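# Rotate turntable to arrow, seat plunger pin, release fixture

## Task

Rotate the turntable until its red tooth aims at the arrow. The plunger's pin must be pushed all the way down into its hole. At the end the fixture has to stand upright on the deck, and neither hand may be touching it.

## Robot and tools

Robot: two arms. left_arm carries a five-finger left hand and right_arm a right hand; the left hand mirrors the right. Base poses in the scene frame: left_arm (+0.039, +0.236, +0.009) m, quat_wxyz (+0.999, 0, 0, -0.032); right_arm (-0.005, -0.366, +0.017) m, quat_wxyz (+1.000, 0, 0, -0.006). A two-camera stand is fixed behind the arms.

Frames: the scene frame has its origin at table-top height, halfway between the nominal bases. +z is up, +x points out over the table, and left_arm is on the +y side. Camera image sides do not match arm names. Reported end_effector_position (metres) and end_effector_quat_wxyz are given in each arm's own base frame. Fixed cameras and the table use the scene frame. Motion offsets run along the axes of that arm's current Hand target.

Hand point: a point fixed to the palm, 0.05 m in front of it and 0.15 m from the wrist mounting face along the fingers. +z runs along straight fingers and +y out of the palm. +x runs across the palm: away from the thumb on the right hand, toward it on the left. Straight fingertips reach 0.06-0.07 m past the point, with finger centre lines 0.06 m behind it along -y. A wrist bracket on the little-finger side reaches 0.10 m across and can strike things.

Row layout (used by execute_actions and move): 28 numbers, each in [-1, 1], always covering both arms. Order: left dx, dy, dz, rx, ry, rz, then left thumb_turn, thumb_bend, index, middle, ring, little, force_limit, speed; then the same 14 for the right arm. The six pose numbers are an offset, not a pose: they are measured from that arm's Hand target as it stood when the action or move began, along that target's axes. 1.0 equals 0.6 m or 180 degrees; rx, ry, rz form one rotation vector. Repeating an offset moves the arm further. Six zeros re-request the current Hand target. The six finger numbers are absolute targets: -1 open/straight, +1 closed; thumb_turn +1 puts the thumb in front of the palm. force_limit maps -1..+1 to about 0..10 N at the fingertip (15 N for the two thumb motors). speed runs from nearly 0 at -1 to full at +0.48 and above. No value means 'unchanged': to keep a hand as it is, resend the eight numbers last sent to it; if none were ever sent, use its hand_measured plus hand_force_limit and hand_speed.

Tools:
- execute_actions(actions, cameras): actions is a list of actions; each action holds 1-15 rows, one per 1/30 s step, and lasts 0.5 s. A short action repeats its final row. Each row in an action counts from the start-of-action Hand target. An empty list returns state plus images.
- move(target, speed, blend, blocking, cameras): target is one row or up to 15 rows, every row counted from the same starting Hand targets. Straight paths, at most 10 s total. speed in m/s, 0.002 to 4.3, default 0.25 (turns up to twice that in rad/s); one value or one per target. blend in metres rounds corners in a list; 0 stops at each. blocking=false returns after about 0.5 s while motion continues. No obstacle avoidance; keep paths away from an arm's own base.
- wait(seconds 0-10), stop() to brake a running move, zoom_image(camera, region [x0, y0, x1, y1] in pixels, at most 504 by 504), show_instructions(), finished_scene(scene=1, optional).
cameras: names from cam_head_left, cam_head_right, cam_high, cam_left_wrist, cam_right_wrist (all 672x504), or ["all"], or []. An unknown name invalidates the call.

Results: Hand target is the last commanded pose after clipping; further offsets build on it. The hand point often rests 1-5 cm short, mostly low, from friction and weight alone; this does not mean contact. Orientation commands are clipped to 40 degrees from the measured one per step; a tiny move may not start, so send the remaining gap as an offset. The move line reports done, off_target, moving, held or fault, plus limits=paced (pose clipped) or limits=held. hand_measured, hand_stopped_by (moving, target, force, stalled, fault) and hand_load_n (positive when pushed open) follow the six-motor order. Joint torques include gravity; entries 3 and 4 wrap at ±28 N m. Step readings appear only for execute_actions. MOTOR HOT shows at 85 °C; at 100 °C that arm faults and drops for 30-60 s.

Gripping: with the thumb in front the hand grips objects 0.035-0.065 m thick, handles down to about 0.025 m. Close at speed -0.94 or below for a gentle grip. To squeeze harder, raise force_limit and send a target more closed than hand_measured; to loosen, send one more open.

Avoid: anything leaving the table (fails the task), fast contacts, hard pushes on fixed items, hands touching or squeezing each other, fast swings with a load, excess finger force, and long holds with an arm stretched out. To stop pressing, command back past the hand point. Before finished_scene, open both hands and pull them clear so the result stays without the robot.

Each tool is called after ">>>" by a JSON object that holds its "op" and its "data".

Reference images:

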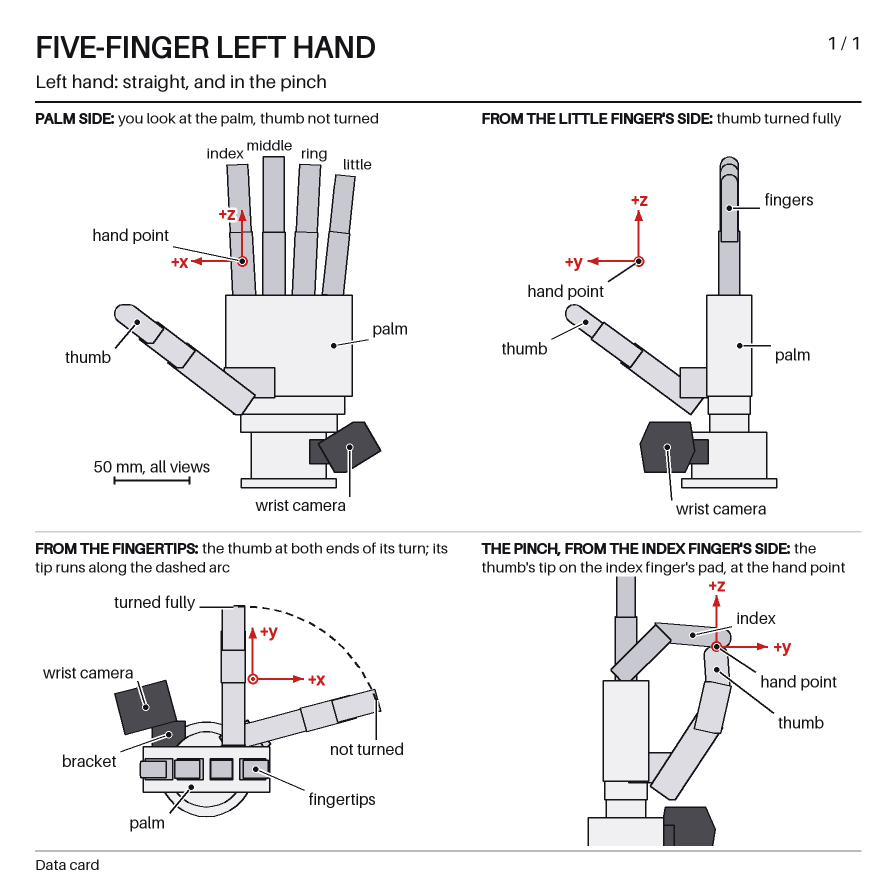

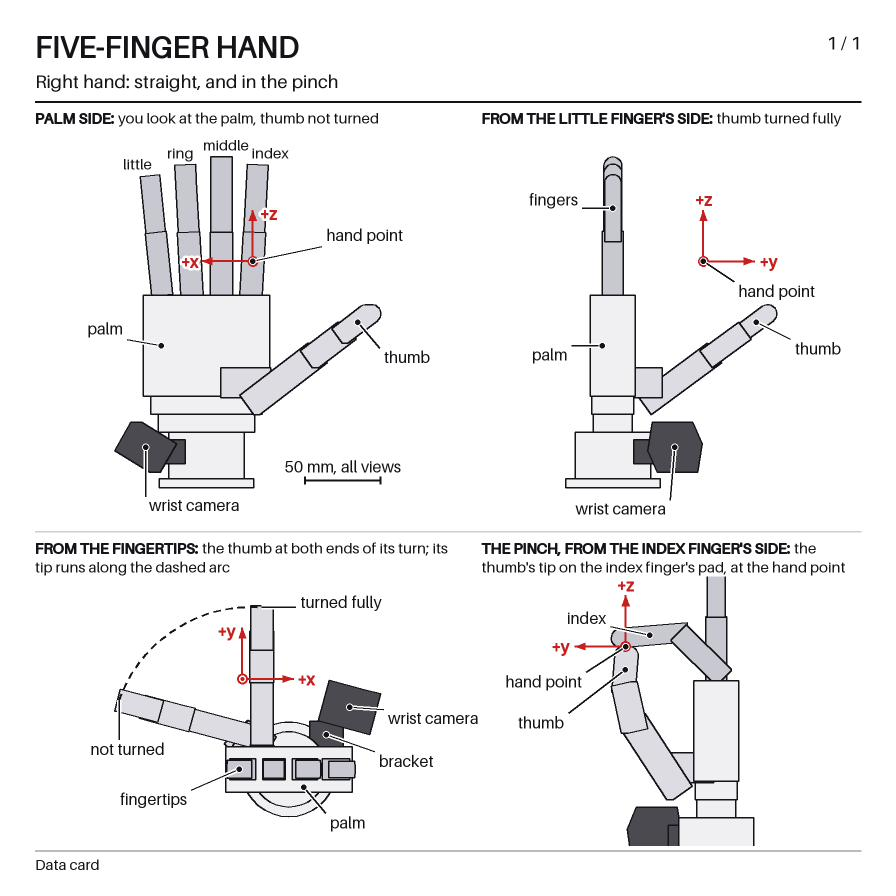

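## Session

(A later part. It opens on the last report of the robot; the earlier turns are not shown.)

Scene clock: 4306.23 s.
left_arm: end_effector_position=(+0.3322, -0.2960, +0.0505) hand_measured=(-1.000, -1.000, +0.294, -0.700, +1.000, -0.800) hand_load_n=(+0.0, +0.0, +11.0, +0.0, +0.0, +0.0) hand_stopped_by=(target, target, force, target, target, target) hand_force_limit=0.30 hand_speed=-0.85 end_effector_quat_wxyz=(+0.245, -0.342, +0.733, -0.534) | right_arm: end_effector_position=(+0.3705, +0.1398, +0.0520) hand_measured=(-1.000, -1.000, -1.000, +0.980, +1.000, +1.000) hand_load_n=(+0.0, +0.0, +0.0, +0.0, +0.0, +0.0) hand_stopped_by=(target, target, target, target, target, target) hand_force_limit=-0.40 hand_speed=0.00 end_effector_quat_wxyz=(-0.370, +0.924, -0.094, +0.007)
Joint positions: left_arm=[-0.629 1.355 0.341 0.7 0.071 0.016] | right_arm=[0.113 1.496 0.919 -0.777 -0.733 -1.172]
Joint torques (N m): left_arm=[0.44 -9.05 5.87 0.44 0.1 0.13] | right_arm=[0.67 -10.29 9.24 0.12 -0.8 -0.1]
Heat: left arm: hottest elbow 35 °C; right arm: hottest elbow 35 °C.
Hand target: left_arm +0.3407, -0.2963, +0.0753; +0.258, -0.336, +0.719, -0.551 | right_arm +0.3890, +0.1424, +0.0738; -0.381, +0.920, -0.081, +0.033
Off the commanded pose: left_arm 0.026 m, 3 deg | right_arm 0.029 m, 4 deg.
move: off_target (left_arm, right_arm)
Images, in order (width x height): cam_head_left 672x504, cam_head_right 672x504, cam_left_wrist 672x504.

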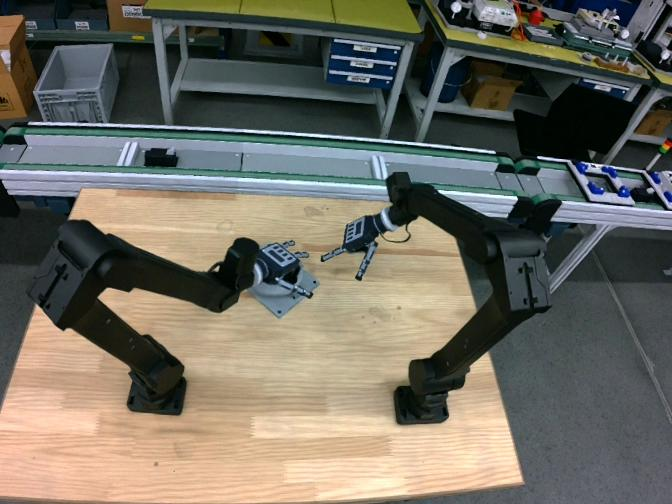

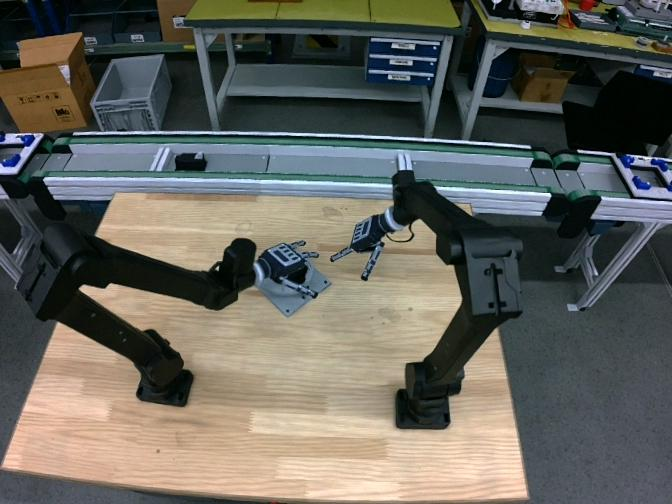

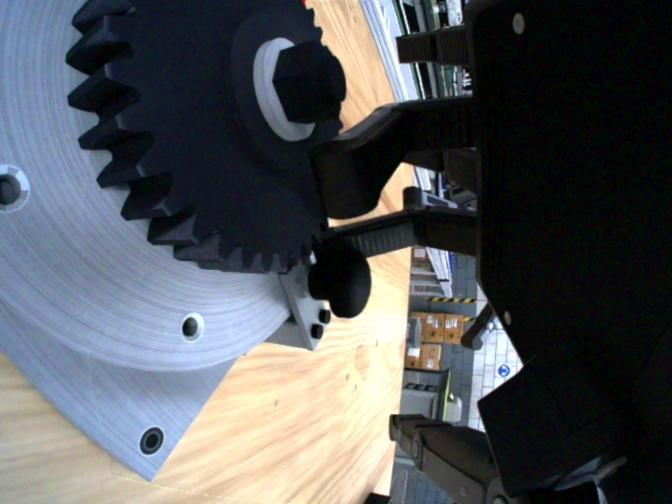

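>>> {"op": "move", "data": {"target": [0,-0.0167,0.002,0,0,0,-1,-1,0.92,-0.7,1,-0.8,0.3,-0.85,0,0,0,0,0,0,-1,-1,-1,0.98,1,1,-0.4,0], "speed": 0.04, "cameras": ["cam_left_wrist"]}}

>>> {"op": "zoom_image", "data": {"camera": "cam_left_wrist", "region": [240, 190, 440, 340]}}

Scene clock: 4314.80 s.
left_arm: end_effector_position=(+0.3311, -0.2950, +0.0514) hand_measured=(-1.000, -1.000, +0.294, -0.700, +1.000, -0.800) hand_load_n=(+0.0, +0.0, +9.5, +0.0, +0.0, +0.0) hand_stopped_by=(target, target, force, target, target, target) hand_force_limit=0.30 hand_speed=-0.85 end_effector_quat_wxyz=(+0.242, -0.344, +0.739, -0.526) | right_arm: end_effector_position=(+0.3705, +0.1398, +0.0520) hand_measured=(-1.000, -1.000, -1.000, +0.980, +1.000, +1.000) hand_load_n=(+0.0, +0.0, +0.0, +0.0, +0.0, +0.0) hand_stopped_by=(target, target, target, target, target, target) hand_force_limit=-0.40 hand_speed=0.00 end_effector_quat_wxyz=(-0.370, +0.924, -0.094, +0.007)
Joint positions: left_arm=[-0.629 1.334 0.35 0.647 0.071 0.019] | right_arm=[0.113 1.496 0.919 -0.777 -0.733 -1.172]
Joint torques (N m): left_arm=[0.26 -9.41 6.74 0.66 0.06 0.13] | right_arm=[0.73 -10.17 9.22 0.1 -0.8 -0.1]
Heat: left arm: hottest elbow 36 °C; right arm: hottest elbow 35 °C.
Hand target: left_arm +0.3436, -0.2987, +0.0847; +0.258, -0.336, +0.719, -0.551 | right_arm +0.3890, +0.1424, +0.0738; -0.381, +0.920, -0.081, +0.033
Off the commanded pose: left_arm 0.036 m, 4 deg | right_arm 0.029 m, 4 deg.
move: off_target (left_arm, right_arm)
Images, in order (width x height): cam_left_wrist 672x504.

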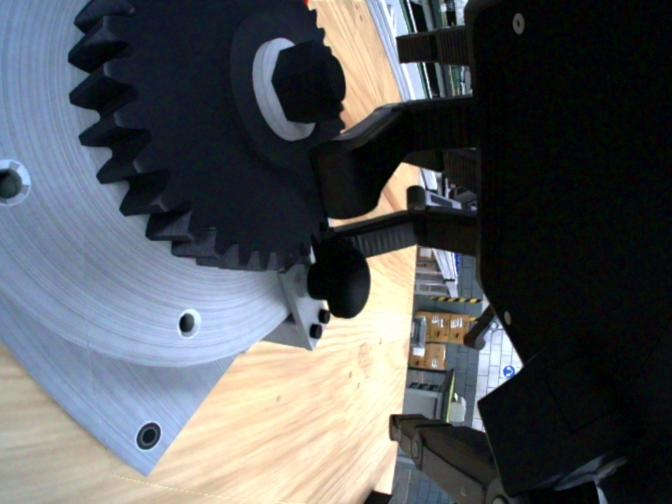

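Scaled by 2.520 from the camera's 672x504 image, which has a finer 960x720 frame.

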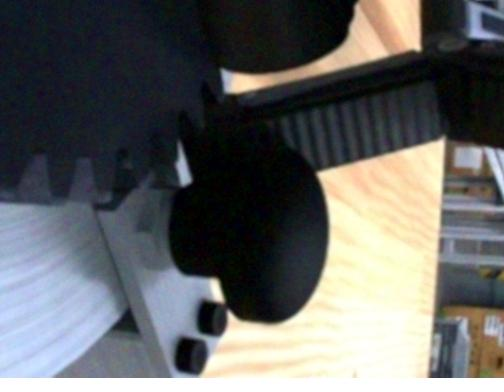

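>>> {"op": "move", "data": {"target": [0,-0.025,0.004,0,0,0,-1,-1,0.92,-0.7,1,-0.8,0.3,-0.85,0,0,0,0,0,0,-1,-1,-1,0.98,1,1,-0.4,0], "speed": 0.04, "cameras": ["cam_left_wrist"]}}

>>> {"op": "zoom_image", "data": {"camera": "cam_left_wrist", "region": [240, 190, 440, 340]}}

Scene clock: 4323.37 s.
left_arm: end_effector_position=(+0.3272, -0.2914, +0.0514) hand_measured=(-1.000, -1.000, +0.294, -0.700, +1.000, -0.800) hand_load_n=(+0.0, +0.0, +10.0, +0.0, +0.0, +0.0) hand_stopped_by=(target, target, force, target, target, target) hand_force_limit=0.30 hand_speed=-0.85 end_effector_quat_wxyz=(+0.237, -0.349, +0.746, -0.515) | right_arm: end_effector_position=(+0.3705, +0.1398, +0.0520) hand_measured=(-1.000, -1.000, -1.000, +0.980, +1.000, +1.000) hand_load_n=(+0.0, +0.0, +0.0, +0.0, +0.0, +0.0) hand_stopped_by=(target, target, target, target, target, target) hand_force_limit=-0.40 hand_speed=0.00 end_effector_quat_wxyz=(-0.370, +0.924, -0.094, +0.007)
Joint positions: left_arm=[-0.629 1.301 0.355 0.58 0.068 0.019] | right_arm=[0.113 1.496 0.919 -0.777 -0.733 -1.172]
Joint torques (N m): left_arm=[0.15 -9.52 8.76 0.72 0.07 0.12] | right_arm=[0.73 -10.17 9.22 0.1 -0.8 -0.1]
Heat: left arm: hottest elbow 36 °C; right arm: hottest elbow 35 °C.
Hand target: left_arm +0.3484, -0.3027, +0.0985; +0.258, -0.336, +0.719, -0.551 | right_arm +0.3890, +0.1424, +0.0738; -0.381, +0.920, -0.081, +0.033
Off the commanded pose: left_arm 0.053 m, 6 deg | right_arm 0.029 m, 4 deg.
move: off_target (left_arm, right_arm)
Images, in order (width x height): cam_left_wrist 672x504.

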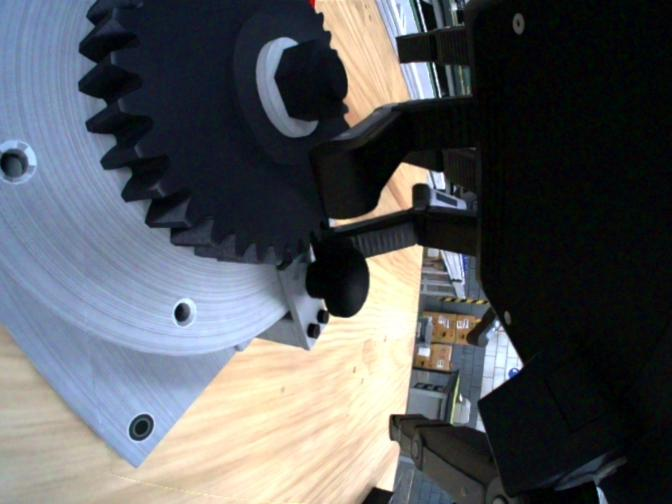

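Scaled by 2.520 from the camera's 672x504 image, which has a finer 960x720 frame.

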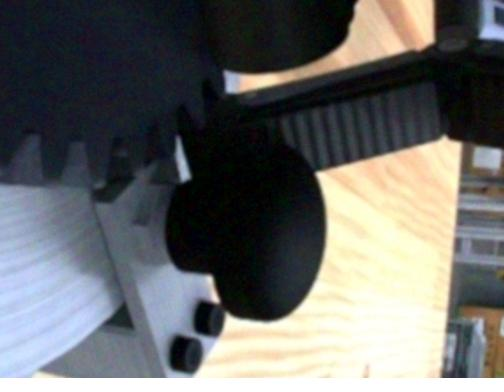

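>>> {"op": "move", "data": {"target": [0.0041,0.0713,-0.0053,0,0,0,-1,-1,0.92,-0.7,1,-0.8,0.3,-0.85,-0.1055,-0.035,0.091,-0.0833,0,0,-1,-1,-1,0.98,1,1,-0.4,0], "speed": 0.08, "cameras": ["all"]}}

>>> {"op": "zoom_image", "data": {"camera": "cam_head_left", "region": [260, 240, 340, 320]}}

>>> {"op": "zoom_image", "data": {"camera": "cam_high", "region": [270, 140, 390, 270]}}

Scene clock: 4374.23 s.
left_arm: end_effector_position=(+0.3329, -0.2953, +0.0549) hand_measured=(-1.000, -1.000, +0.294, -0.700, +1.000, -0.800) hand_load_n=(-0.5, +0.0, +0.0, +0.0, +0.0, +0.0) hand_stopped_by=(target, target, force, target, target, target) hand_force_limit=0.30 hand_speed=-0.85 end_effector_quat_wxyz=(+0.253, -0.339, +0.725, -0.544) | right_arm: end_effector_position=(+0.3359, +0.1927, +0.0437) hand_measured=(-1.000, -1.000, -1.000, +0.980, +1.000, +1.000) hand_load_n=(+0.0, +0.0, -1.5, +0.0, +0.0, +0.0) hand_stopped_by=(target, target, target, target, target, target) hand_force_limit=-0.40 hand_speed=0.00 end_effector_quat_wxyz=(-0.246, +0.965, -0.089, +0.013)
Joint positions: left_arm=[-0.629 1.355 0.328 0.741 0.066 0.018] | right_arm=[0.387 1.458 0.905 -0.748 -0.424 -0.941]
Joint torques (N m): left_arm=[-0.26 -4.07 4.82 2.03 0.01 0.11] | right_arm=[2.61 -9.35 6.26 1.46 -0.26 0.18]
Heat: left arm: hottest elbow 38 °C; right arm: hottest elbow 35 °C.
Hand target: left_arm +0.3359, -0.2955, +0.0580; +0.258, -0.336, +0.719, -0.551 | right_arm +0.3359, +0.2060, +0.0501; -0.258, +0.962, -0.084, +0.022
Off the commanded pose: left_arm 0.004 m, 1 deg | right_arm 0.015 m, 2 deg.
move: off_target (right_arm)

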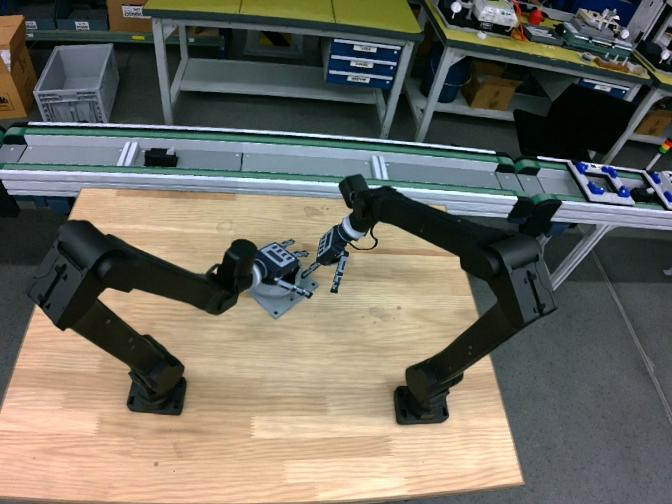

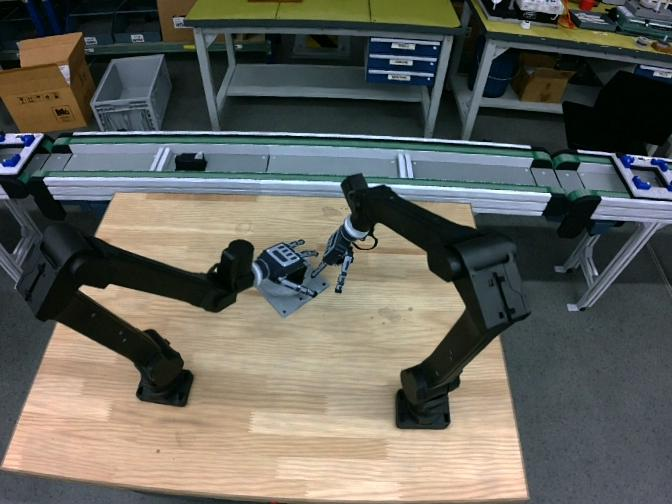

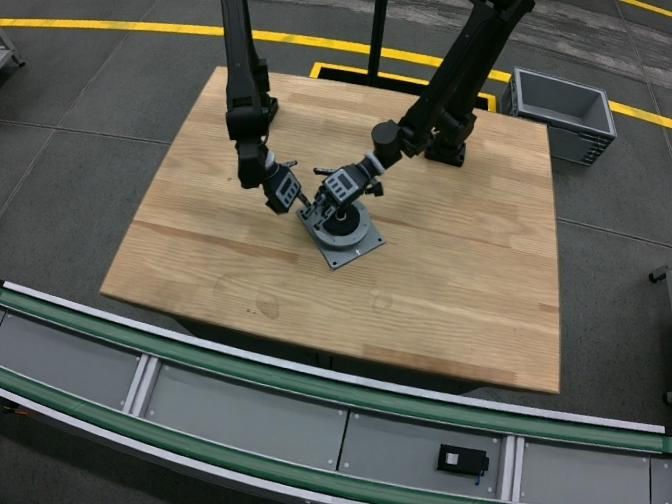

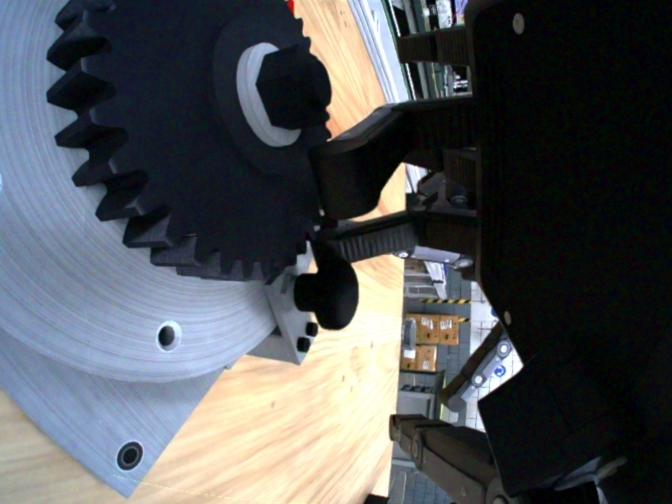

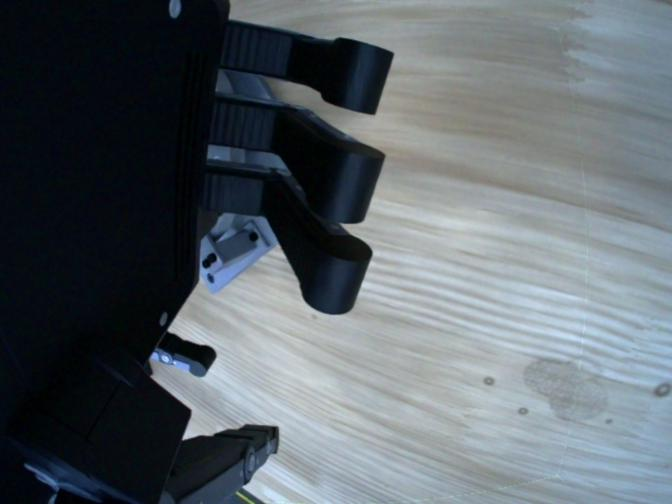

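Scaled by 6.300 from the camera's 672x504 image, which has a finer 960x720 frame.

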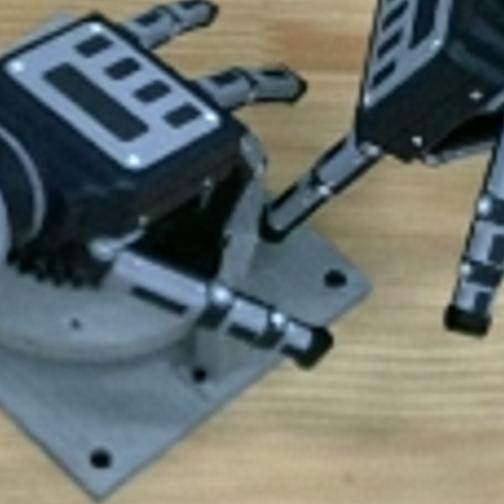

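Scaled by 3.877 from the camera's 672x504 image, which has a finer 960x720 frame.

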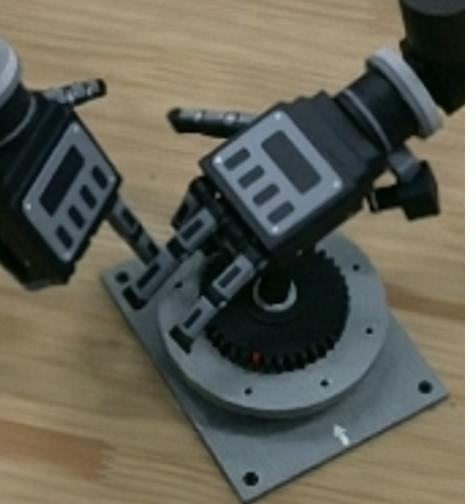

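>>> {"op": "move", "data": {"target": [0,0,0,0,0,0,-1,-1,0.92,-0.7,1,-0.8,0.3,-0.85,0,0.025,0.0433,0,0,0,-1,-1,-1,0.98,1,1,-0.4,0], "speed": 0.06, "cameras": ["cam_head_left","cam_head_right"]}}

>>> {"op": "zoom_image", "data": {"camera": "cam_head_left", "region": [260, 240, 340, 320]}}

Scene clock: 4398.87 s.
left_arm: end_effector_position=(+0.3329, -0.2953, +0.0549) hand_measured=(-1.000, -1.000, +0.294, -0.700, +1.000, -0.800) hand_load_n=(-0.5, +0.0, +0.0, +0.0, +0.0, +0.0) hand_stopped_by=(target, target, force, target, target, target) hand_force_limit=0.30 hand_speed=-0.85 end_effector_quat_wxyz=(+0.253, -0.339, +0.725, -0.544) | right_arm: end_effector_position=(+0.3354, +0.1942, +0.0185) hand_measured=(-1.000, -1.000, -1.000, +0.980, +1.000, +1.000) hand_load_n=(+0.0, +0.0, +0.0, +0.0, +0.0, +0.0) hand_stopped_by=(target, target, target, target, target, target) hand_force_limit=-0.40 hand_speed=0.00 end_effector_quat_wxyz=(-0.249, +0.964, -0.089, +0.018)
Joint positions: left_arm=[-0.629 1.355 0.328 0.741 0.066 0.018] | right_arm=[0.39 1.493 0.864 -0.659 -0.424 -0.935]
Joint torques (N m): left_arm=[-0.21 -4.13 4.81 2.04 0.02 0.12] | right_arm=[2.32 -8.59 5.98 1.48 -0.31 0.12]
Heat: left arm: hottest elbow 37 °C; right arm: hottest elbow 35 °C.
Hand target: left_arm +0.3359, -0.2955, +0.0580; +0.258, -0.336, +0.719, -0.551 | right_arm +0.3359, +0.2060, +0.0201; -0.258, +0.962, -0.084, +0.022
Off the commanded pose: left_arm 0.004 m, 1 deg | right_arm 0.012 m, 1 deg.
move: off_target (right_arm)
Images, in order (width x height): cam_head_left 672x504, cam_head_right 672x504.

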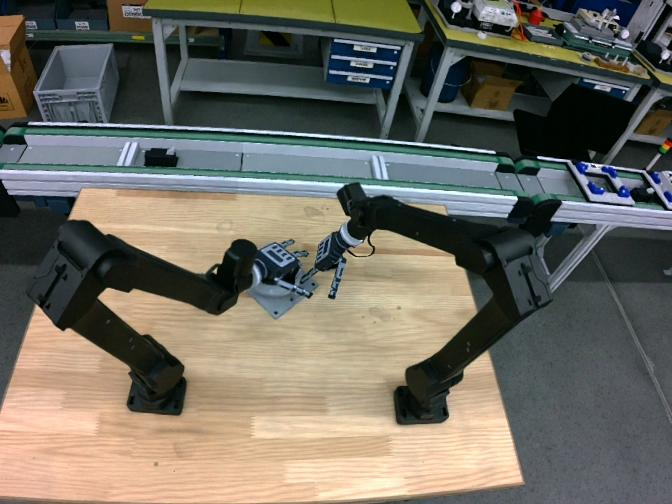

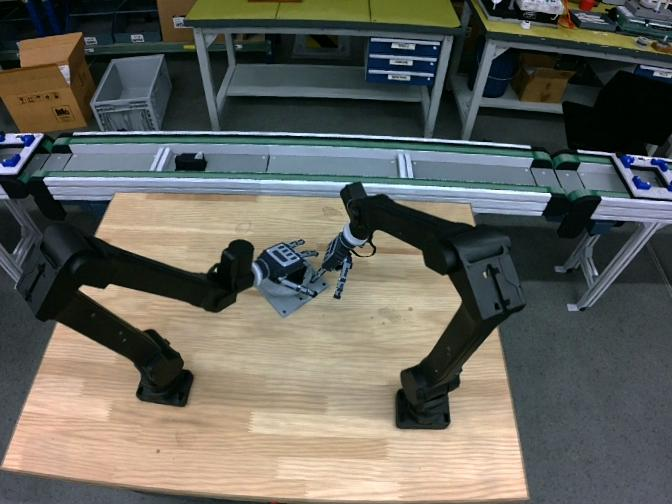

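Scaled by 6.300 from the camera's 672x504 image, which has a finer 960x720 frame.

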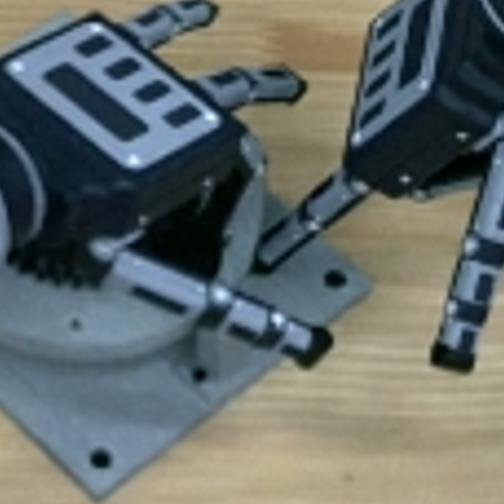

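>>> {"op": "move", "data": {"target": [0,0,0,0,0,0,-1,-1,0.92,-0.7,1,-0.8,0.3,-0.85,0,0.01083,0.01876,0,0,0,-1,-1,-1,0.98,1,1,-0.4,0], "speed": 0.04, "cameras": ["cam_head_left"]}}

>>> {"op": "zoom_image", "data": {"camera": "cam_head_left", "region": [260, 240, 340, 320]}}

Scene clock: 4412.77 s.
left_arm: end_effector_position=(+0.3329, -0.2953, +0.0549) hand_measured=(-1.000, -1.000, +0.294, -0.700, +1.000, -0.800) hand_load_n=(+0.0, +0.0, +0.0, +0.0, +0.0, -0.5) hand_stopped_by=(target, target, force, target, target, target) hand_force_limit=0.30 hand_speed=-0.85 end_effector_quat_wxyz=(+0.253, -0.339, +0.725, -0.544) | right_arm: end_effector_position=(+0.3371, +0.1952, +0.0144) hand_measured=(-1.000, -1.000, -1.000, +0.980, +1.000, +1.000) hand_load_n=(+0.0, +0.0, -0.5, +0.0, +0.0, +0.0) hand_stopped_by=(target, target, target, target, target, target) hand_force_limit=-0.40 hand_speed=0.00 end_effector_quat_wxyz=(-0.252, +0.963, -0.088, +0.022)
Joint positions: left_arm=[-0.629 1.355 0.328 0.741 0.066 0.018] | right_arm=[0.39 1.498 0.854 -0.633 -0.425 -0.935]
Joint torques (N m): left_arm=[-0.21 -4.07 4.81 2.04 0.02 0.12] | right_arm=[2.37 -7.3 5.38 2.03 -0.24 0.11]
Heat: left arm: hottest elbow 37 °C; right arm: hottest elbow 34 °C.
Hand target: left_arm +0.3359, -0.2955, +0.0580; +0.258, -0.336, +0.719, -0.551 | right_arm +0.3358, +0.2060, +0.0071; -0.258, +0.962, -0.084, +0.022
Off the commanded pose: left_arm 0.004 m, 1 deg | right_arm 0.013 m, 1 deg.
move: off_target (right_arm)
Images, in order (width x height): cam_head_left 672x504.

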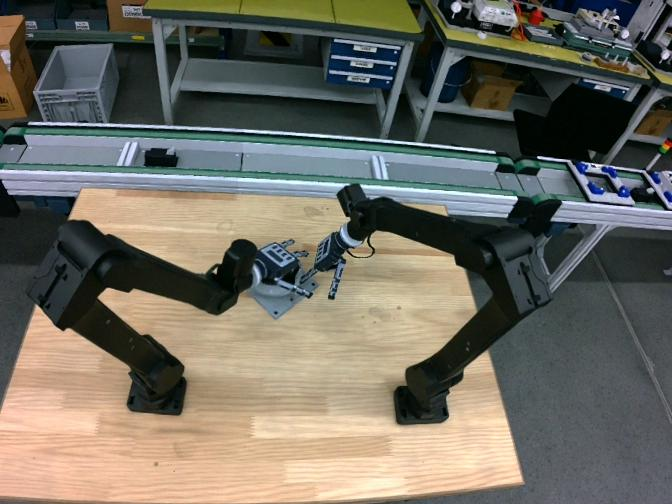

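Scaled by 6.300 from the camera's 672x504 image, which has a finer 960x720 frame.

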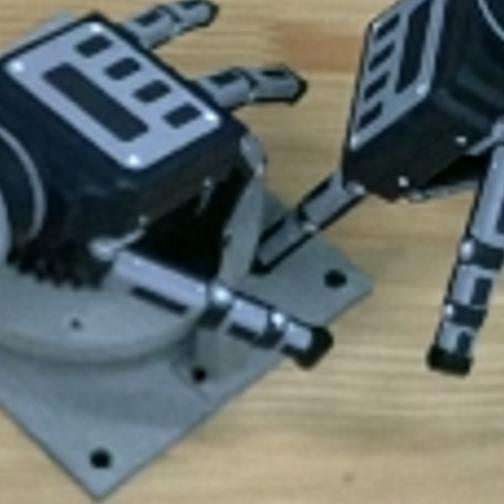

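>>> {"op": "move", "data": {"target": [0,0,0,0,0,0,-1,-1,0.92,-0.7,1,-0.8,0.3,-0.85,0,0.0292,0.0505,0,0,0,-1,-1,-1,0.98,1,1,-0.4,0], "speed": 0.06, "cameras": ["cam_head_left"]}}

>>> {"op": "zoom_image", "data": {"camera": "cam_head_left", "region": [260, 240, 340, 320]}}

Scene clock: 4421.00 s.
left_arm: end_effector_position=(+0.3329, -0.2953, +0.0549) hand_measured=(-1.000, -1.000, +0.294, -0.700, +1.000, -0.800) hand_load_n=(+0.0, +0.0, +0.0, +0.0, +0.0, +0.0) hand_stopped_by=(target, target, force, target, target, target) hand_force_limit=0.30 hand_speed=-0.85 end_effector_quat_wxyz=(+0.253, -0.339, +0.725, -0.544) | right_arm: end_effector_position=(+0.3356, +0.1945, +0.0095) hand_measured=(-1.000, -1.000, -1.000, +0.980, +1.000, +1.000) hand_load_n=(+0.0, +0.0, -4.0, +0.0, +0.0, +0.0) hand_stopped_by=(target, target, target, target, target, target) hand_force_limit=-0.40 hand_speed=0.00 end_effector_quat_wxyz=(-0.267, +0.959, -0.088, +0.030)
Joint positions: left_arm=[-0.629 1.355 0.328 0.741 0.066 0.018] | right_arm=[0.38 1.489 0.822 -0.584 -0.447 -0.935]
Joint torques (N m): left_arm=[-0.26 -4.13 4.81 2.04 0.02 0.11] | right_arm=[2.9 -2.32 4.34 4.08 0.16 0.09]
Heat: left arm: hottest elbow 37 °C; right arm: hottest elbow 34 °C.
Hand target: left_arm +0.3359, -0.2955, +0.0580; +0.258, -0.336, +0.719, -0.551 | right_arm +0.3358, +0.2060, -0.0279; -0.258, +0.962, -0.084, +0.022
Off the commanded pose: left_arm 0.004 m, 1 deg | right_arm 0.039 m, 1 deg.
move: off_target (right_arm)
Images, in order (width x height): cam_head_left 672x504.

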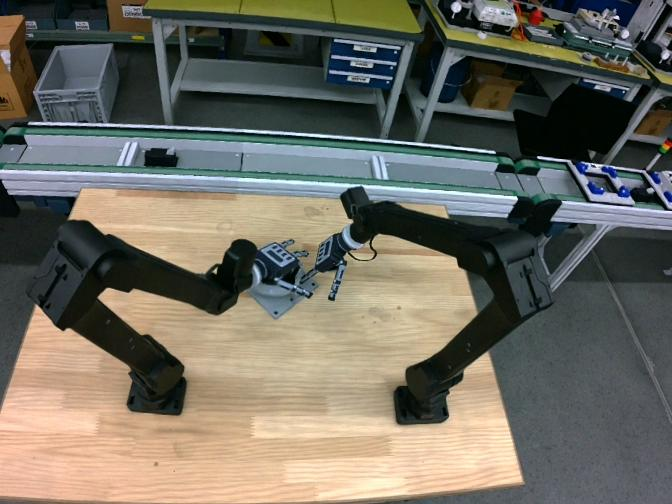

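Scaled by 6.300 from the camera's 672x504 image, which has a finer 960x720 frame.

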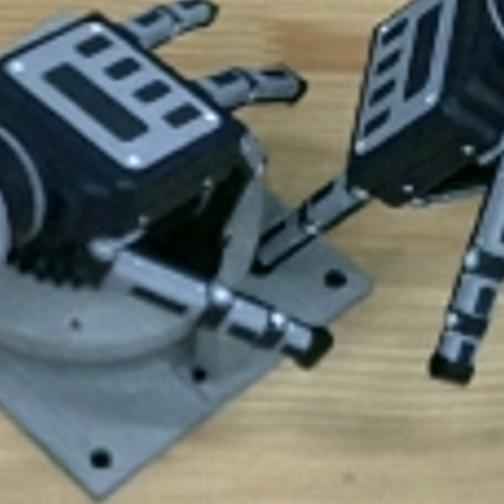

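>>> {"op": "move", "data": {"target": [[0.0217,0,0,0,0,0,-1,-1,-0.1,-0.7,1,-0.8,0.3,0,0,0,0,0,0,0,-1,-1,-1,0.98,1,1,-0.4,0],[-0.0028,0.0092,-0.0083,0,0,0,-1,-1,-0.1,-0.7,1,-0.8,0.3,0,0,0,0,0,0,0,-1,-1,-1,0.98,1,1,-0.4,0]], "speed": 0.06, "cameras": ["cam_left_wrist"]}}

>>> {"op": "zoom_image", "data": {"camera": "cam_left_wrist", "region": [240, 190, 440, 340]}}

Scene clock: 4460.10 s.
left_arm: end_effector_position=(+0.3279, -0.2910, +0.0510) hand_measured=(-1.000, -1.000, -0.100, -0.700, +1.000, -0.800) hand_load_n=(+0.0, +0.0, +0.0, +0.0, +0.0, +0.0) hand_stopped_by=(target, target, target, target, target, target) hand_force_limit=0.30 hand_speed=0.00 end_effector_quat_wxyz=(+0.253, -0.338, +0.725, -0.544) | right_arm: end_effector_position=(+0.3356, +0.1945, +0.0095) hand_measured=(-1.000, -1.000, -1.000, +0.980, +1.000, +1.000) hand_load_n=(+0.0, +0.0, -4.5, +0.0, +0.0, +0.0) hand_stopped_by=(target, target, target, target, target, target) hand_force_limit=-0.40 hand_speed=0.00 end_effector_quat_wxyz=(-0.267, +0.959, -0.088, +0.030)
Joint positions: left_arm=[-0.626 1.355 0.308 0.761 0.071 0.019] | right_arm=[0.38 1.489 0.822 -0.584 -0.447 -0.935]
Joint torques (N m): left_arm=[0.38 -3.9 4.72 2.03 0.13 0.13] | right_arm=[2.96 -2.37 4.34 4.07 0.16 0.09]
Heat: left arm: hottest elbow 36 °C; right arm: hottest elbow 33 °C.
Hand target: left_arm +0.3322, -0.2902, +0.0540; +0.258, -0.336, +0.719, -0.551 | right_arm +0.3358, +0.2060, -0.0279; -0.258, +0.962, -0.084, +0.022
Off the commanded pose: left_arm 0.005 m, 1 deg | right_arm 0.039 m, 1 deg.
move: off_target (right_arm)
Images, in order (width x height): cam_left_wrist 672x504.

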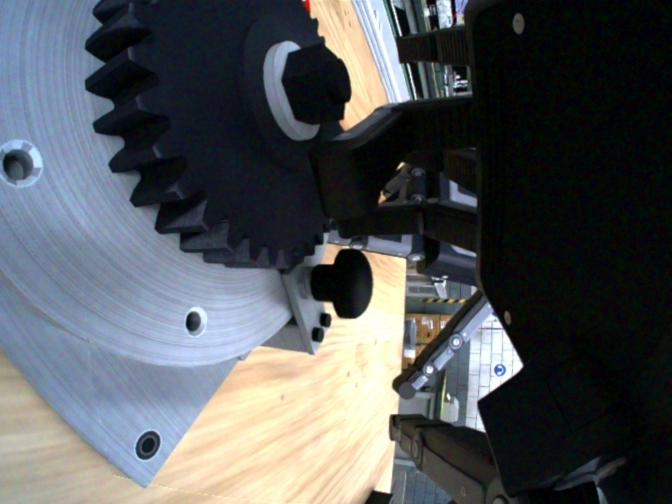

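Scaled by 2.520 from the camera's 672x504 image, which has a finer 960x720 frame.

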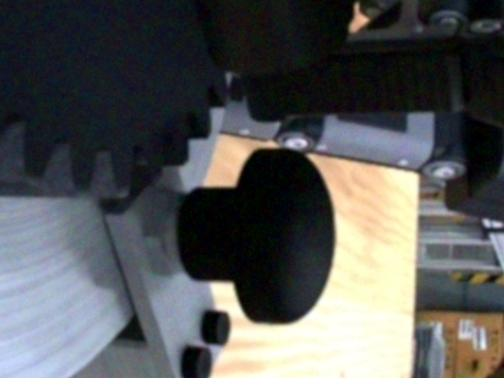

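>>> {"op": "move", "data": {"target": [0,0,0,0,0,0,-1,-1,0.9,-0.7,1,-0.8,-0.3,-0.7,0,0,0,0,0,0,-1,-1,-1,0.98,1,1,-0.4,0], "speed": 0.06, "cameras": ["cam_left_wrist","cam_head_right"]}}

>>> {"op": "zoom_image", "data": {"camera": "cam_left_wrist", "region": [240, 190, 440, 340]}}

>>> {"op": "zoom_image", "data": {"camera": "cam_head_right", "region": [270, 240, 350, 320]}}

Scene clock: 4470.23 s.
left_arm: end_effector_position=(+0.3279, -0.2915, +0.0505) hand_measured=(-1.000, -1.000, +0.284, -0.700, +1.000, -0.800) hand_load_n=(+0.0, +0.0, +3.0, -0.5, +0.0, +0.0) hand_stopped_by=(target, target, force, target, target, target) hand_force_limit=-0.30 hand_speed=-0.70 end_effector_quat_wxyz=(+0.250, -0.343, +0.723, -0.545) | right_arm: end_effector_position=(+0.3356, +0.1945, +0.0095) hand_measured=(-1.000, -1.000, -1.000, +0.980, +1.000, +1.000) hand_load_n=(+0.0, +0.0, -4.5, +0.0, +0.0, +0.0) hand_stopped_by=(target, target, target, target, target, target) hand_force_limit=-0.40 hand_speed=0.00 end_effector_quat_wxyz=(-0.267, +0.959, -0.088, +0.030)
Joint positions: left_arm=[-0.626 1.36 0.308 0.766 0.069 0.009] | right_arm=[0.38 1.489 0.822 -0.584 -0.447 -0.935]
Joint torques (N m): left_arm=[0.26 -4.25 4.68 1.91 0.14 0.13] | right_arm=[2.9 -2.32 4.36 4.08 0.16 0.09]
Heat: left arm: hottest elbow 36 °C; right arm: hottest elbow 32 °C.
Hand target: left_arm +0.3322, -0.2902, +0.0540; +0.258, -0.336, +0.719, -0.551 | right_arm +0.3358, +0.2060, -0.0279; -0.258, +0.962, -0.084, +0.022
Off the commanded pose: left_arm 0.006 m, 1 deg | right_arm 0.039 m, 1 deg.
move: off_target (right_arm)
Images, in order (width x height): cam_head_right 672x504, cam_left_wrist 672x504.

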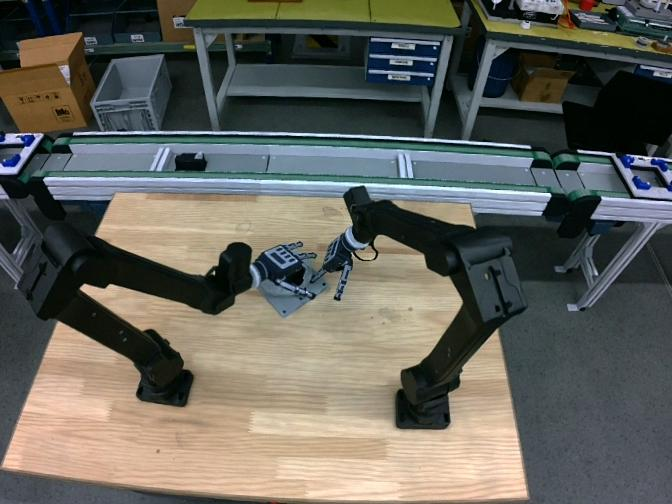

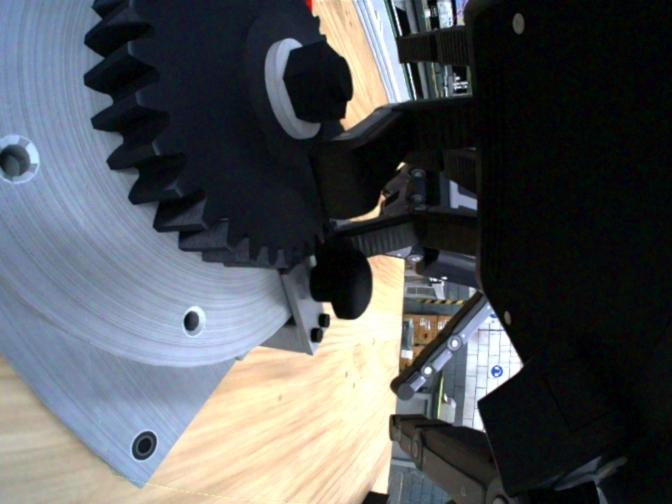

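Scaled by 2.520 from the camera's 672x504 image, which has a finer 960x720 frame.

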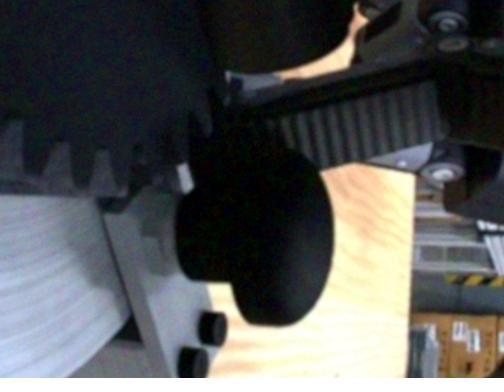

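Scaled by 6.300 from the camera's 672x504 image, which has a finer 960x720 frame.

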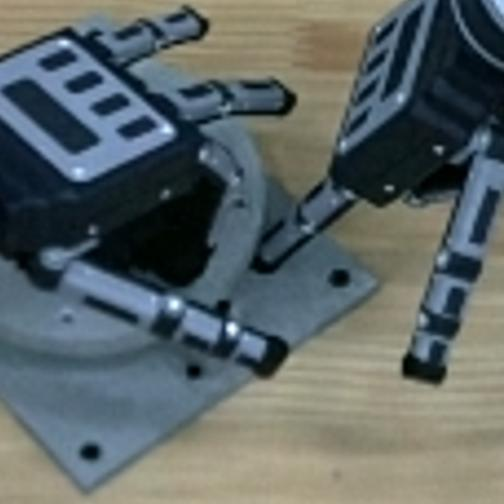

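>>> {"op": "move", "data": {"target": [0,0,0,0,0,0,-1,-1,0.92,-0.7,1,-0.8,0.3,-0.85,0,0,0,0,0,0,-1,-1,-1,0.98,1,1,-0.4,0], "speed": 0.06}}

>>> {"op": "move", "data": {"target": [0,-0.0535,0.0063,0.04,0,0,-1,-1,0.92,-0.7,1,-0.8,0.3,-0.85,0,0,0,0,0,0,-1,-1,-1,0.98,1,1,-0.4,0], "speed": 0.04, "cameras": ["cam_left_wrist","cam_head_left"]}}

>>> {"op": "zoom_image", "data": {"camera": "cam_left_wrist", "region": [240, 190, 440, 340]}}

Scene clock: 4484.10 s.
left_arm: end_effector_position=(+0.3281, -0.2916, +0.0497) hand_measured=(-1.000, -1.000, +0.308, -0.700, +1.000, -0.800) hand_load_n=(-0.5, +0.0, +6.5, +0.0, +0.0, +0.0) hand_stopped_by=(target, target, force, target, target, target) hand_force_limit=0.30 hand_speed=-0.85 end_effector_quat_wxyz=(+0.250, -0.343, +0.723, -0.545) | right_arm: end_effector_position=(+0.3356, +0.1945, +0.0095) hand_measured=(-1.000, -1.000, -1.000, +0.980, +1.000, +1.000) hand_load_n=(+0.0, +0.0, -4.0, +0.0, +0.0, +0.0) hand_stopped_by=(target, target, target, target, target, target) hand_force_limit=-0.40 hand_speed=0.00 end_effector_quat_wxyz=(-0.267, +0.959, -0.088, +0.030)
Joint positions: left_arm=[-0.626 1.364 0.308 0.77 0.069 0.009] | right_arm=[0.38 1.489 0.822 -0.584 -0.447 -0.935]
Joint torques (N m): left_arm=[0.21 -4.6 4.67 1.74 0.14 0.12] | right_arm=[2.9 -2.32 4.34 4.1 0.16 0.09]
Heat: left arm: hottest elbow 35 °C; right arm: hottest elbow 32 °C.
Hand target: left_arm +0.3322, -0.2902, +0.0540; +0.258, -0.336, +0.719, -0.551 | right_arm +0.3358, +0.2060, -0.0279; -0.258, +0.962, -0.084, +0.022
Off the commanded pose: left_arm 0.006 m, 1 deg | right_arm 0.039 m, 1 deg.
move: off_target (right_arm)

Scene clock: 4486.23 s.
left_arm: end_effector_position=(+0.3378, -0.2994, +0.0763) hand_measured=(-1.000, -1.000, +0.308, -0.700, +1.000, -0.800) hand_load_n=(+0.0, +0.5, +0.0, +0.0, +0.0, +0.0) hand_stopped_by=(target, target, force, target, target, target) hand_force_limit=0.30 hand_speed=-0.85 end_effector_quat_wxyz=(+0.274, -0.320, +0.694, -0.584) | right_arm: end_effector_position=(+0.3356, +0.1945, +0.0095) hand_measured=(-1.000, -1.000, -1.000, +0.980, +1.000, +1.000) hand_load_n=(+0.0, +0.0, -4.0, +0.0, +0.0, +0.0) hand_stopped_by=(target, target, target, target, target, target) hand_force_limit=-0.40 hand_speed=0.00 end_effector_quat_wxyz=(-0.267, +0.959, -0.088, +0.030)
Joint positions: left_arm=[-0.627 1.369 0.304 0.896 0.072 0.019] | right_arm=[0.38 1.489 0.822 -0.584 -0.447 -0.935]
Joint torques (N m): left_arm=[0.21 -4.84 4.45 2.07 0.14 0.04] | right_arm=[2.9 -2.32 4.34 4.08 0.16 0.09]
Heat: left arm: hottest elbow 35 °C; right arm: hottest elbow 32 °C.
Hand target: left_arm +0.3414, -0.2979, +0.0840; +0.278, -0.319, +0.683, -0.596 | right_arm +0.3358, +0.2060, -0.0279; -0.258, +0.962, -0.084, +0.022
Off the commanded pose: left_arm 0.009 m, 2 deg | right_arm 0.039 m, 1 deg.
move: off_target (right_arm)
Images, in order (width x height): cam_head_left 672x504, cam_left_wrist 672x504.

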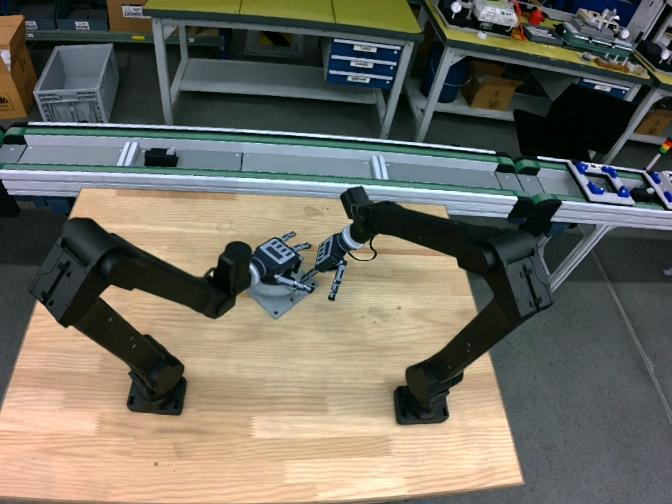

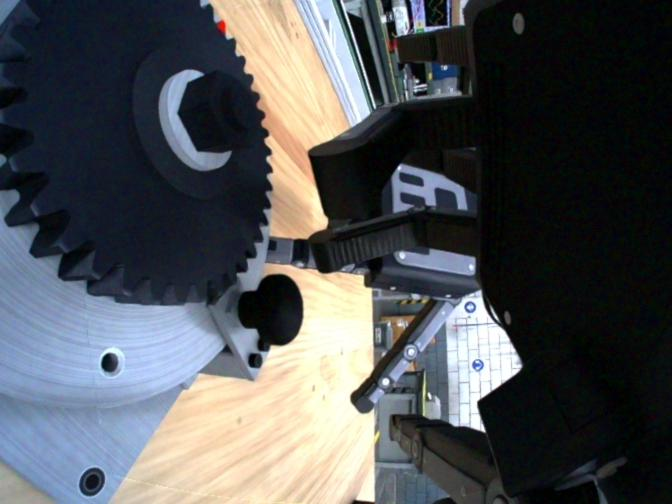

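Scaled by 2.520 from the camera's 672x504 image, which has a finer 960x720 frame.

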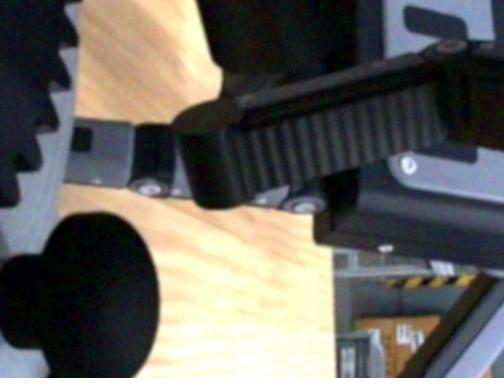

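>>> {"op": "move", "data": {"target": [[0,0.0177,-0.0178,-0.0956,0,0,-1,-1,-0.1,-0.7,1,-0.8,0.3,0,0,0,0,0,0,0,-1,-1,-1,0.98,1,1,-0.4,0],[0,0.0523,-0.013,-0.0956,0,0,-1,-1,-0.1,-0.7,1,-0.8,0.3,0,0,0,0,0,0,0,-1,-1,-1,0.98,1,1,-0.4,0]], "speed": 0.05, "cameras": ["cam_left_wrist"]}}

>>> {"op": "zoom_image", "data": {"camera": "cam_left_wrist", "region": [240, 190, 440, 340]}}

Scene clock: 4516.70 s.
left_arm: end_effector_position=(+0.3194, -0.2864, +0.0500) hand_measured=(-1.000, -1.000, -0.100, -0.700, +1.000, -0.800) hand_load_n=(+0.0, +0.0, -2.5, +0.0, +0.0, +0.0) hand_stopped_by=(target, target, target, target, target, target) hand_force_limit=0.30 hand_speed=0.00 end_effector_quat_wxyz=(+0.213, -0.366, +0.766, -0.484) | right_arm: end_effector_position=(+0.3356, +0.1945, +0.0095) hand_measured=(-1.000, -1.000, -1.000, +0.980, +1.000, +1.000) hand_load_n=(-0.5, +0.0, -4.0, +0.0, +0.0, +0.0) hand_stopped_by=(target, target, target, target, target, target) hand_force_limit=-0.40 hand_speed=0.00 end_effector_quat_wxyz=(-0.267, +0.959, -0.088, +0.030)
Joint positions: left_arm=[-0.624 1.248 0.388 0.4 0.077 0.007] | right_arm=[0.38 1.489 0.822 -0.584 -0.447 -0.935]
Joint torques (N m): left_arm=[-0.32 -2.49 7.57 1.59 -0.04 0.22] | right_arm=[2.84 -2.32 4.34 4.07 0.16 0.09]
Heat: left arm: hottest elbow 35 °C; right arm: hottest elbow 31 °C.
Hand target: left_arm +0.3322, -0.2902, +0.0540; +0.227, -0.357, +0.764, -0.487 | right_arm +0.3358, +0.2060, -0.0279; -0.258, +0.962, -0.084, +0.022
Off the commanded pose: left_arm 0.014 m, 2 deg | right_arm 0.039 m, 1 deg.
move: off_target (left_arm, right_arm)
Images, in order (width x height): cam_left_wrist 672x504.

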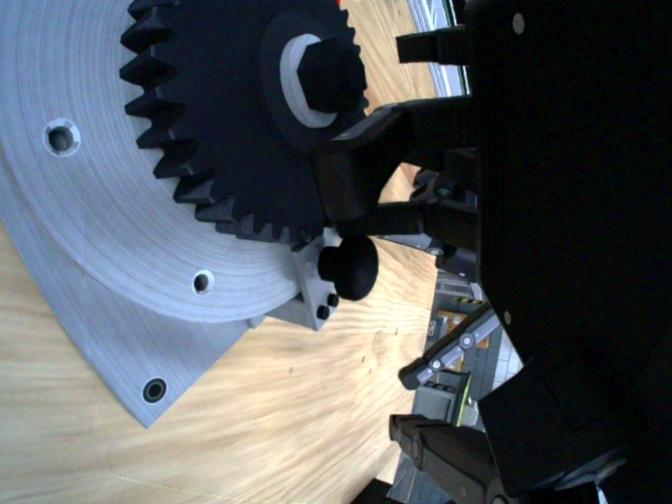

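Scaled by 2.520 from the camera's 672x504 image, which has a finer 960x720 frame.

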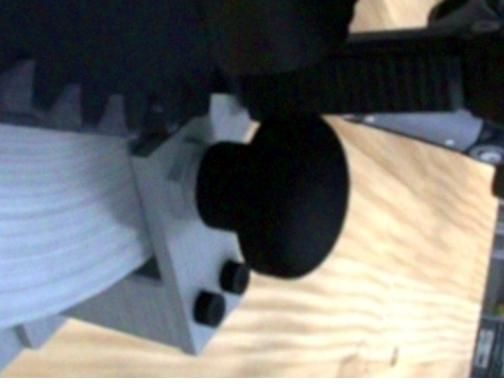

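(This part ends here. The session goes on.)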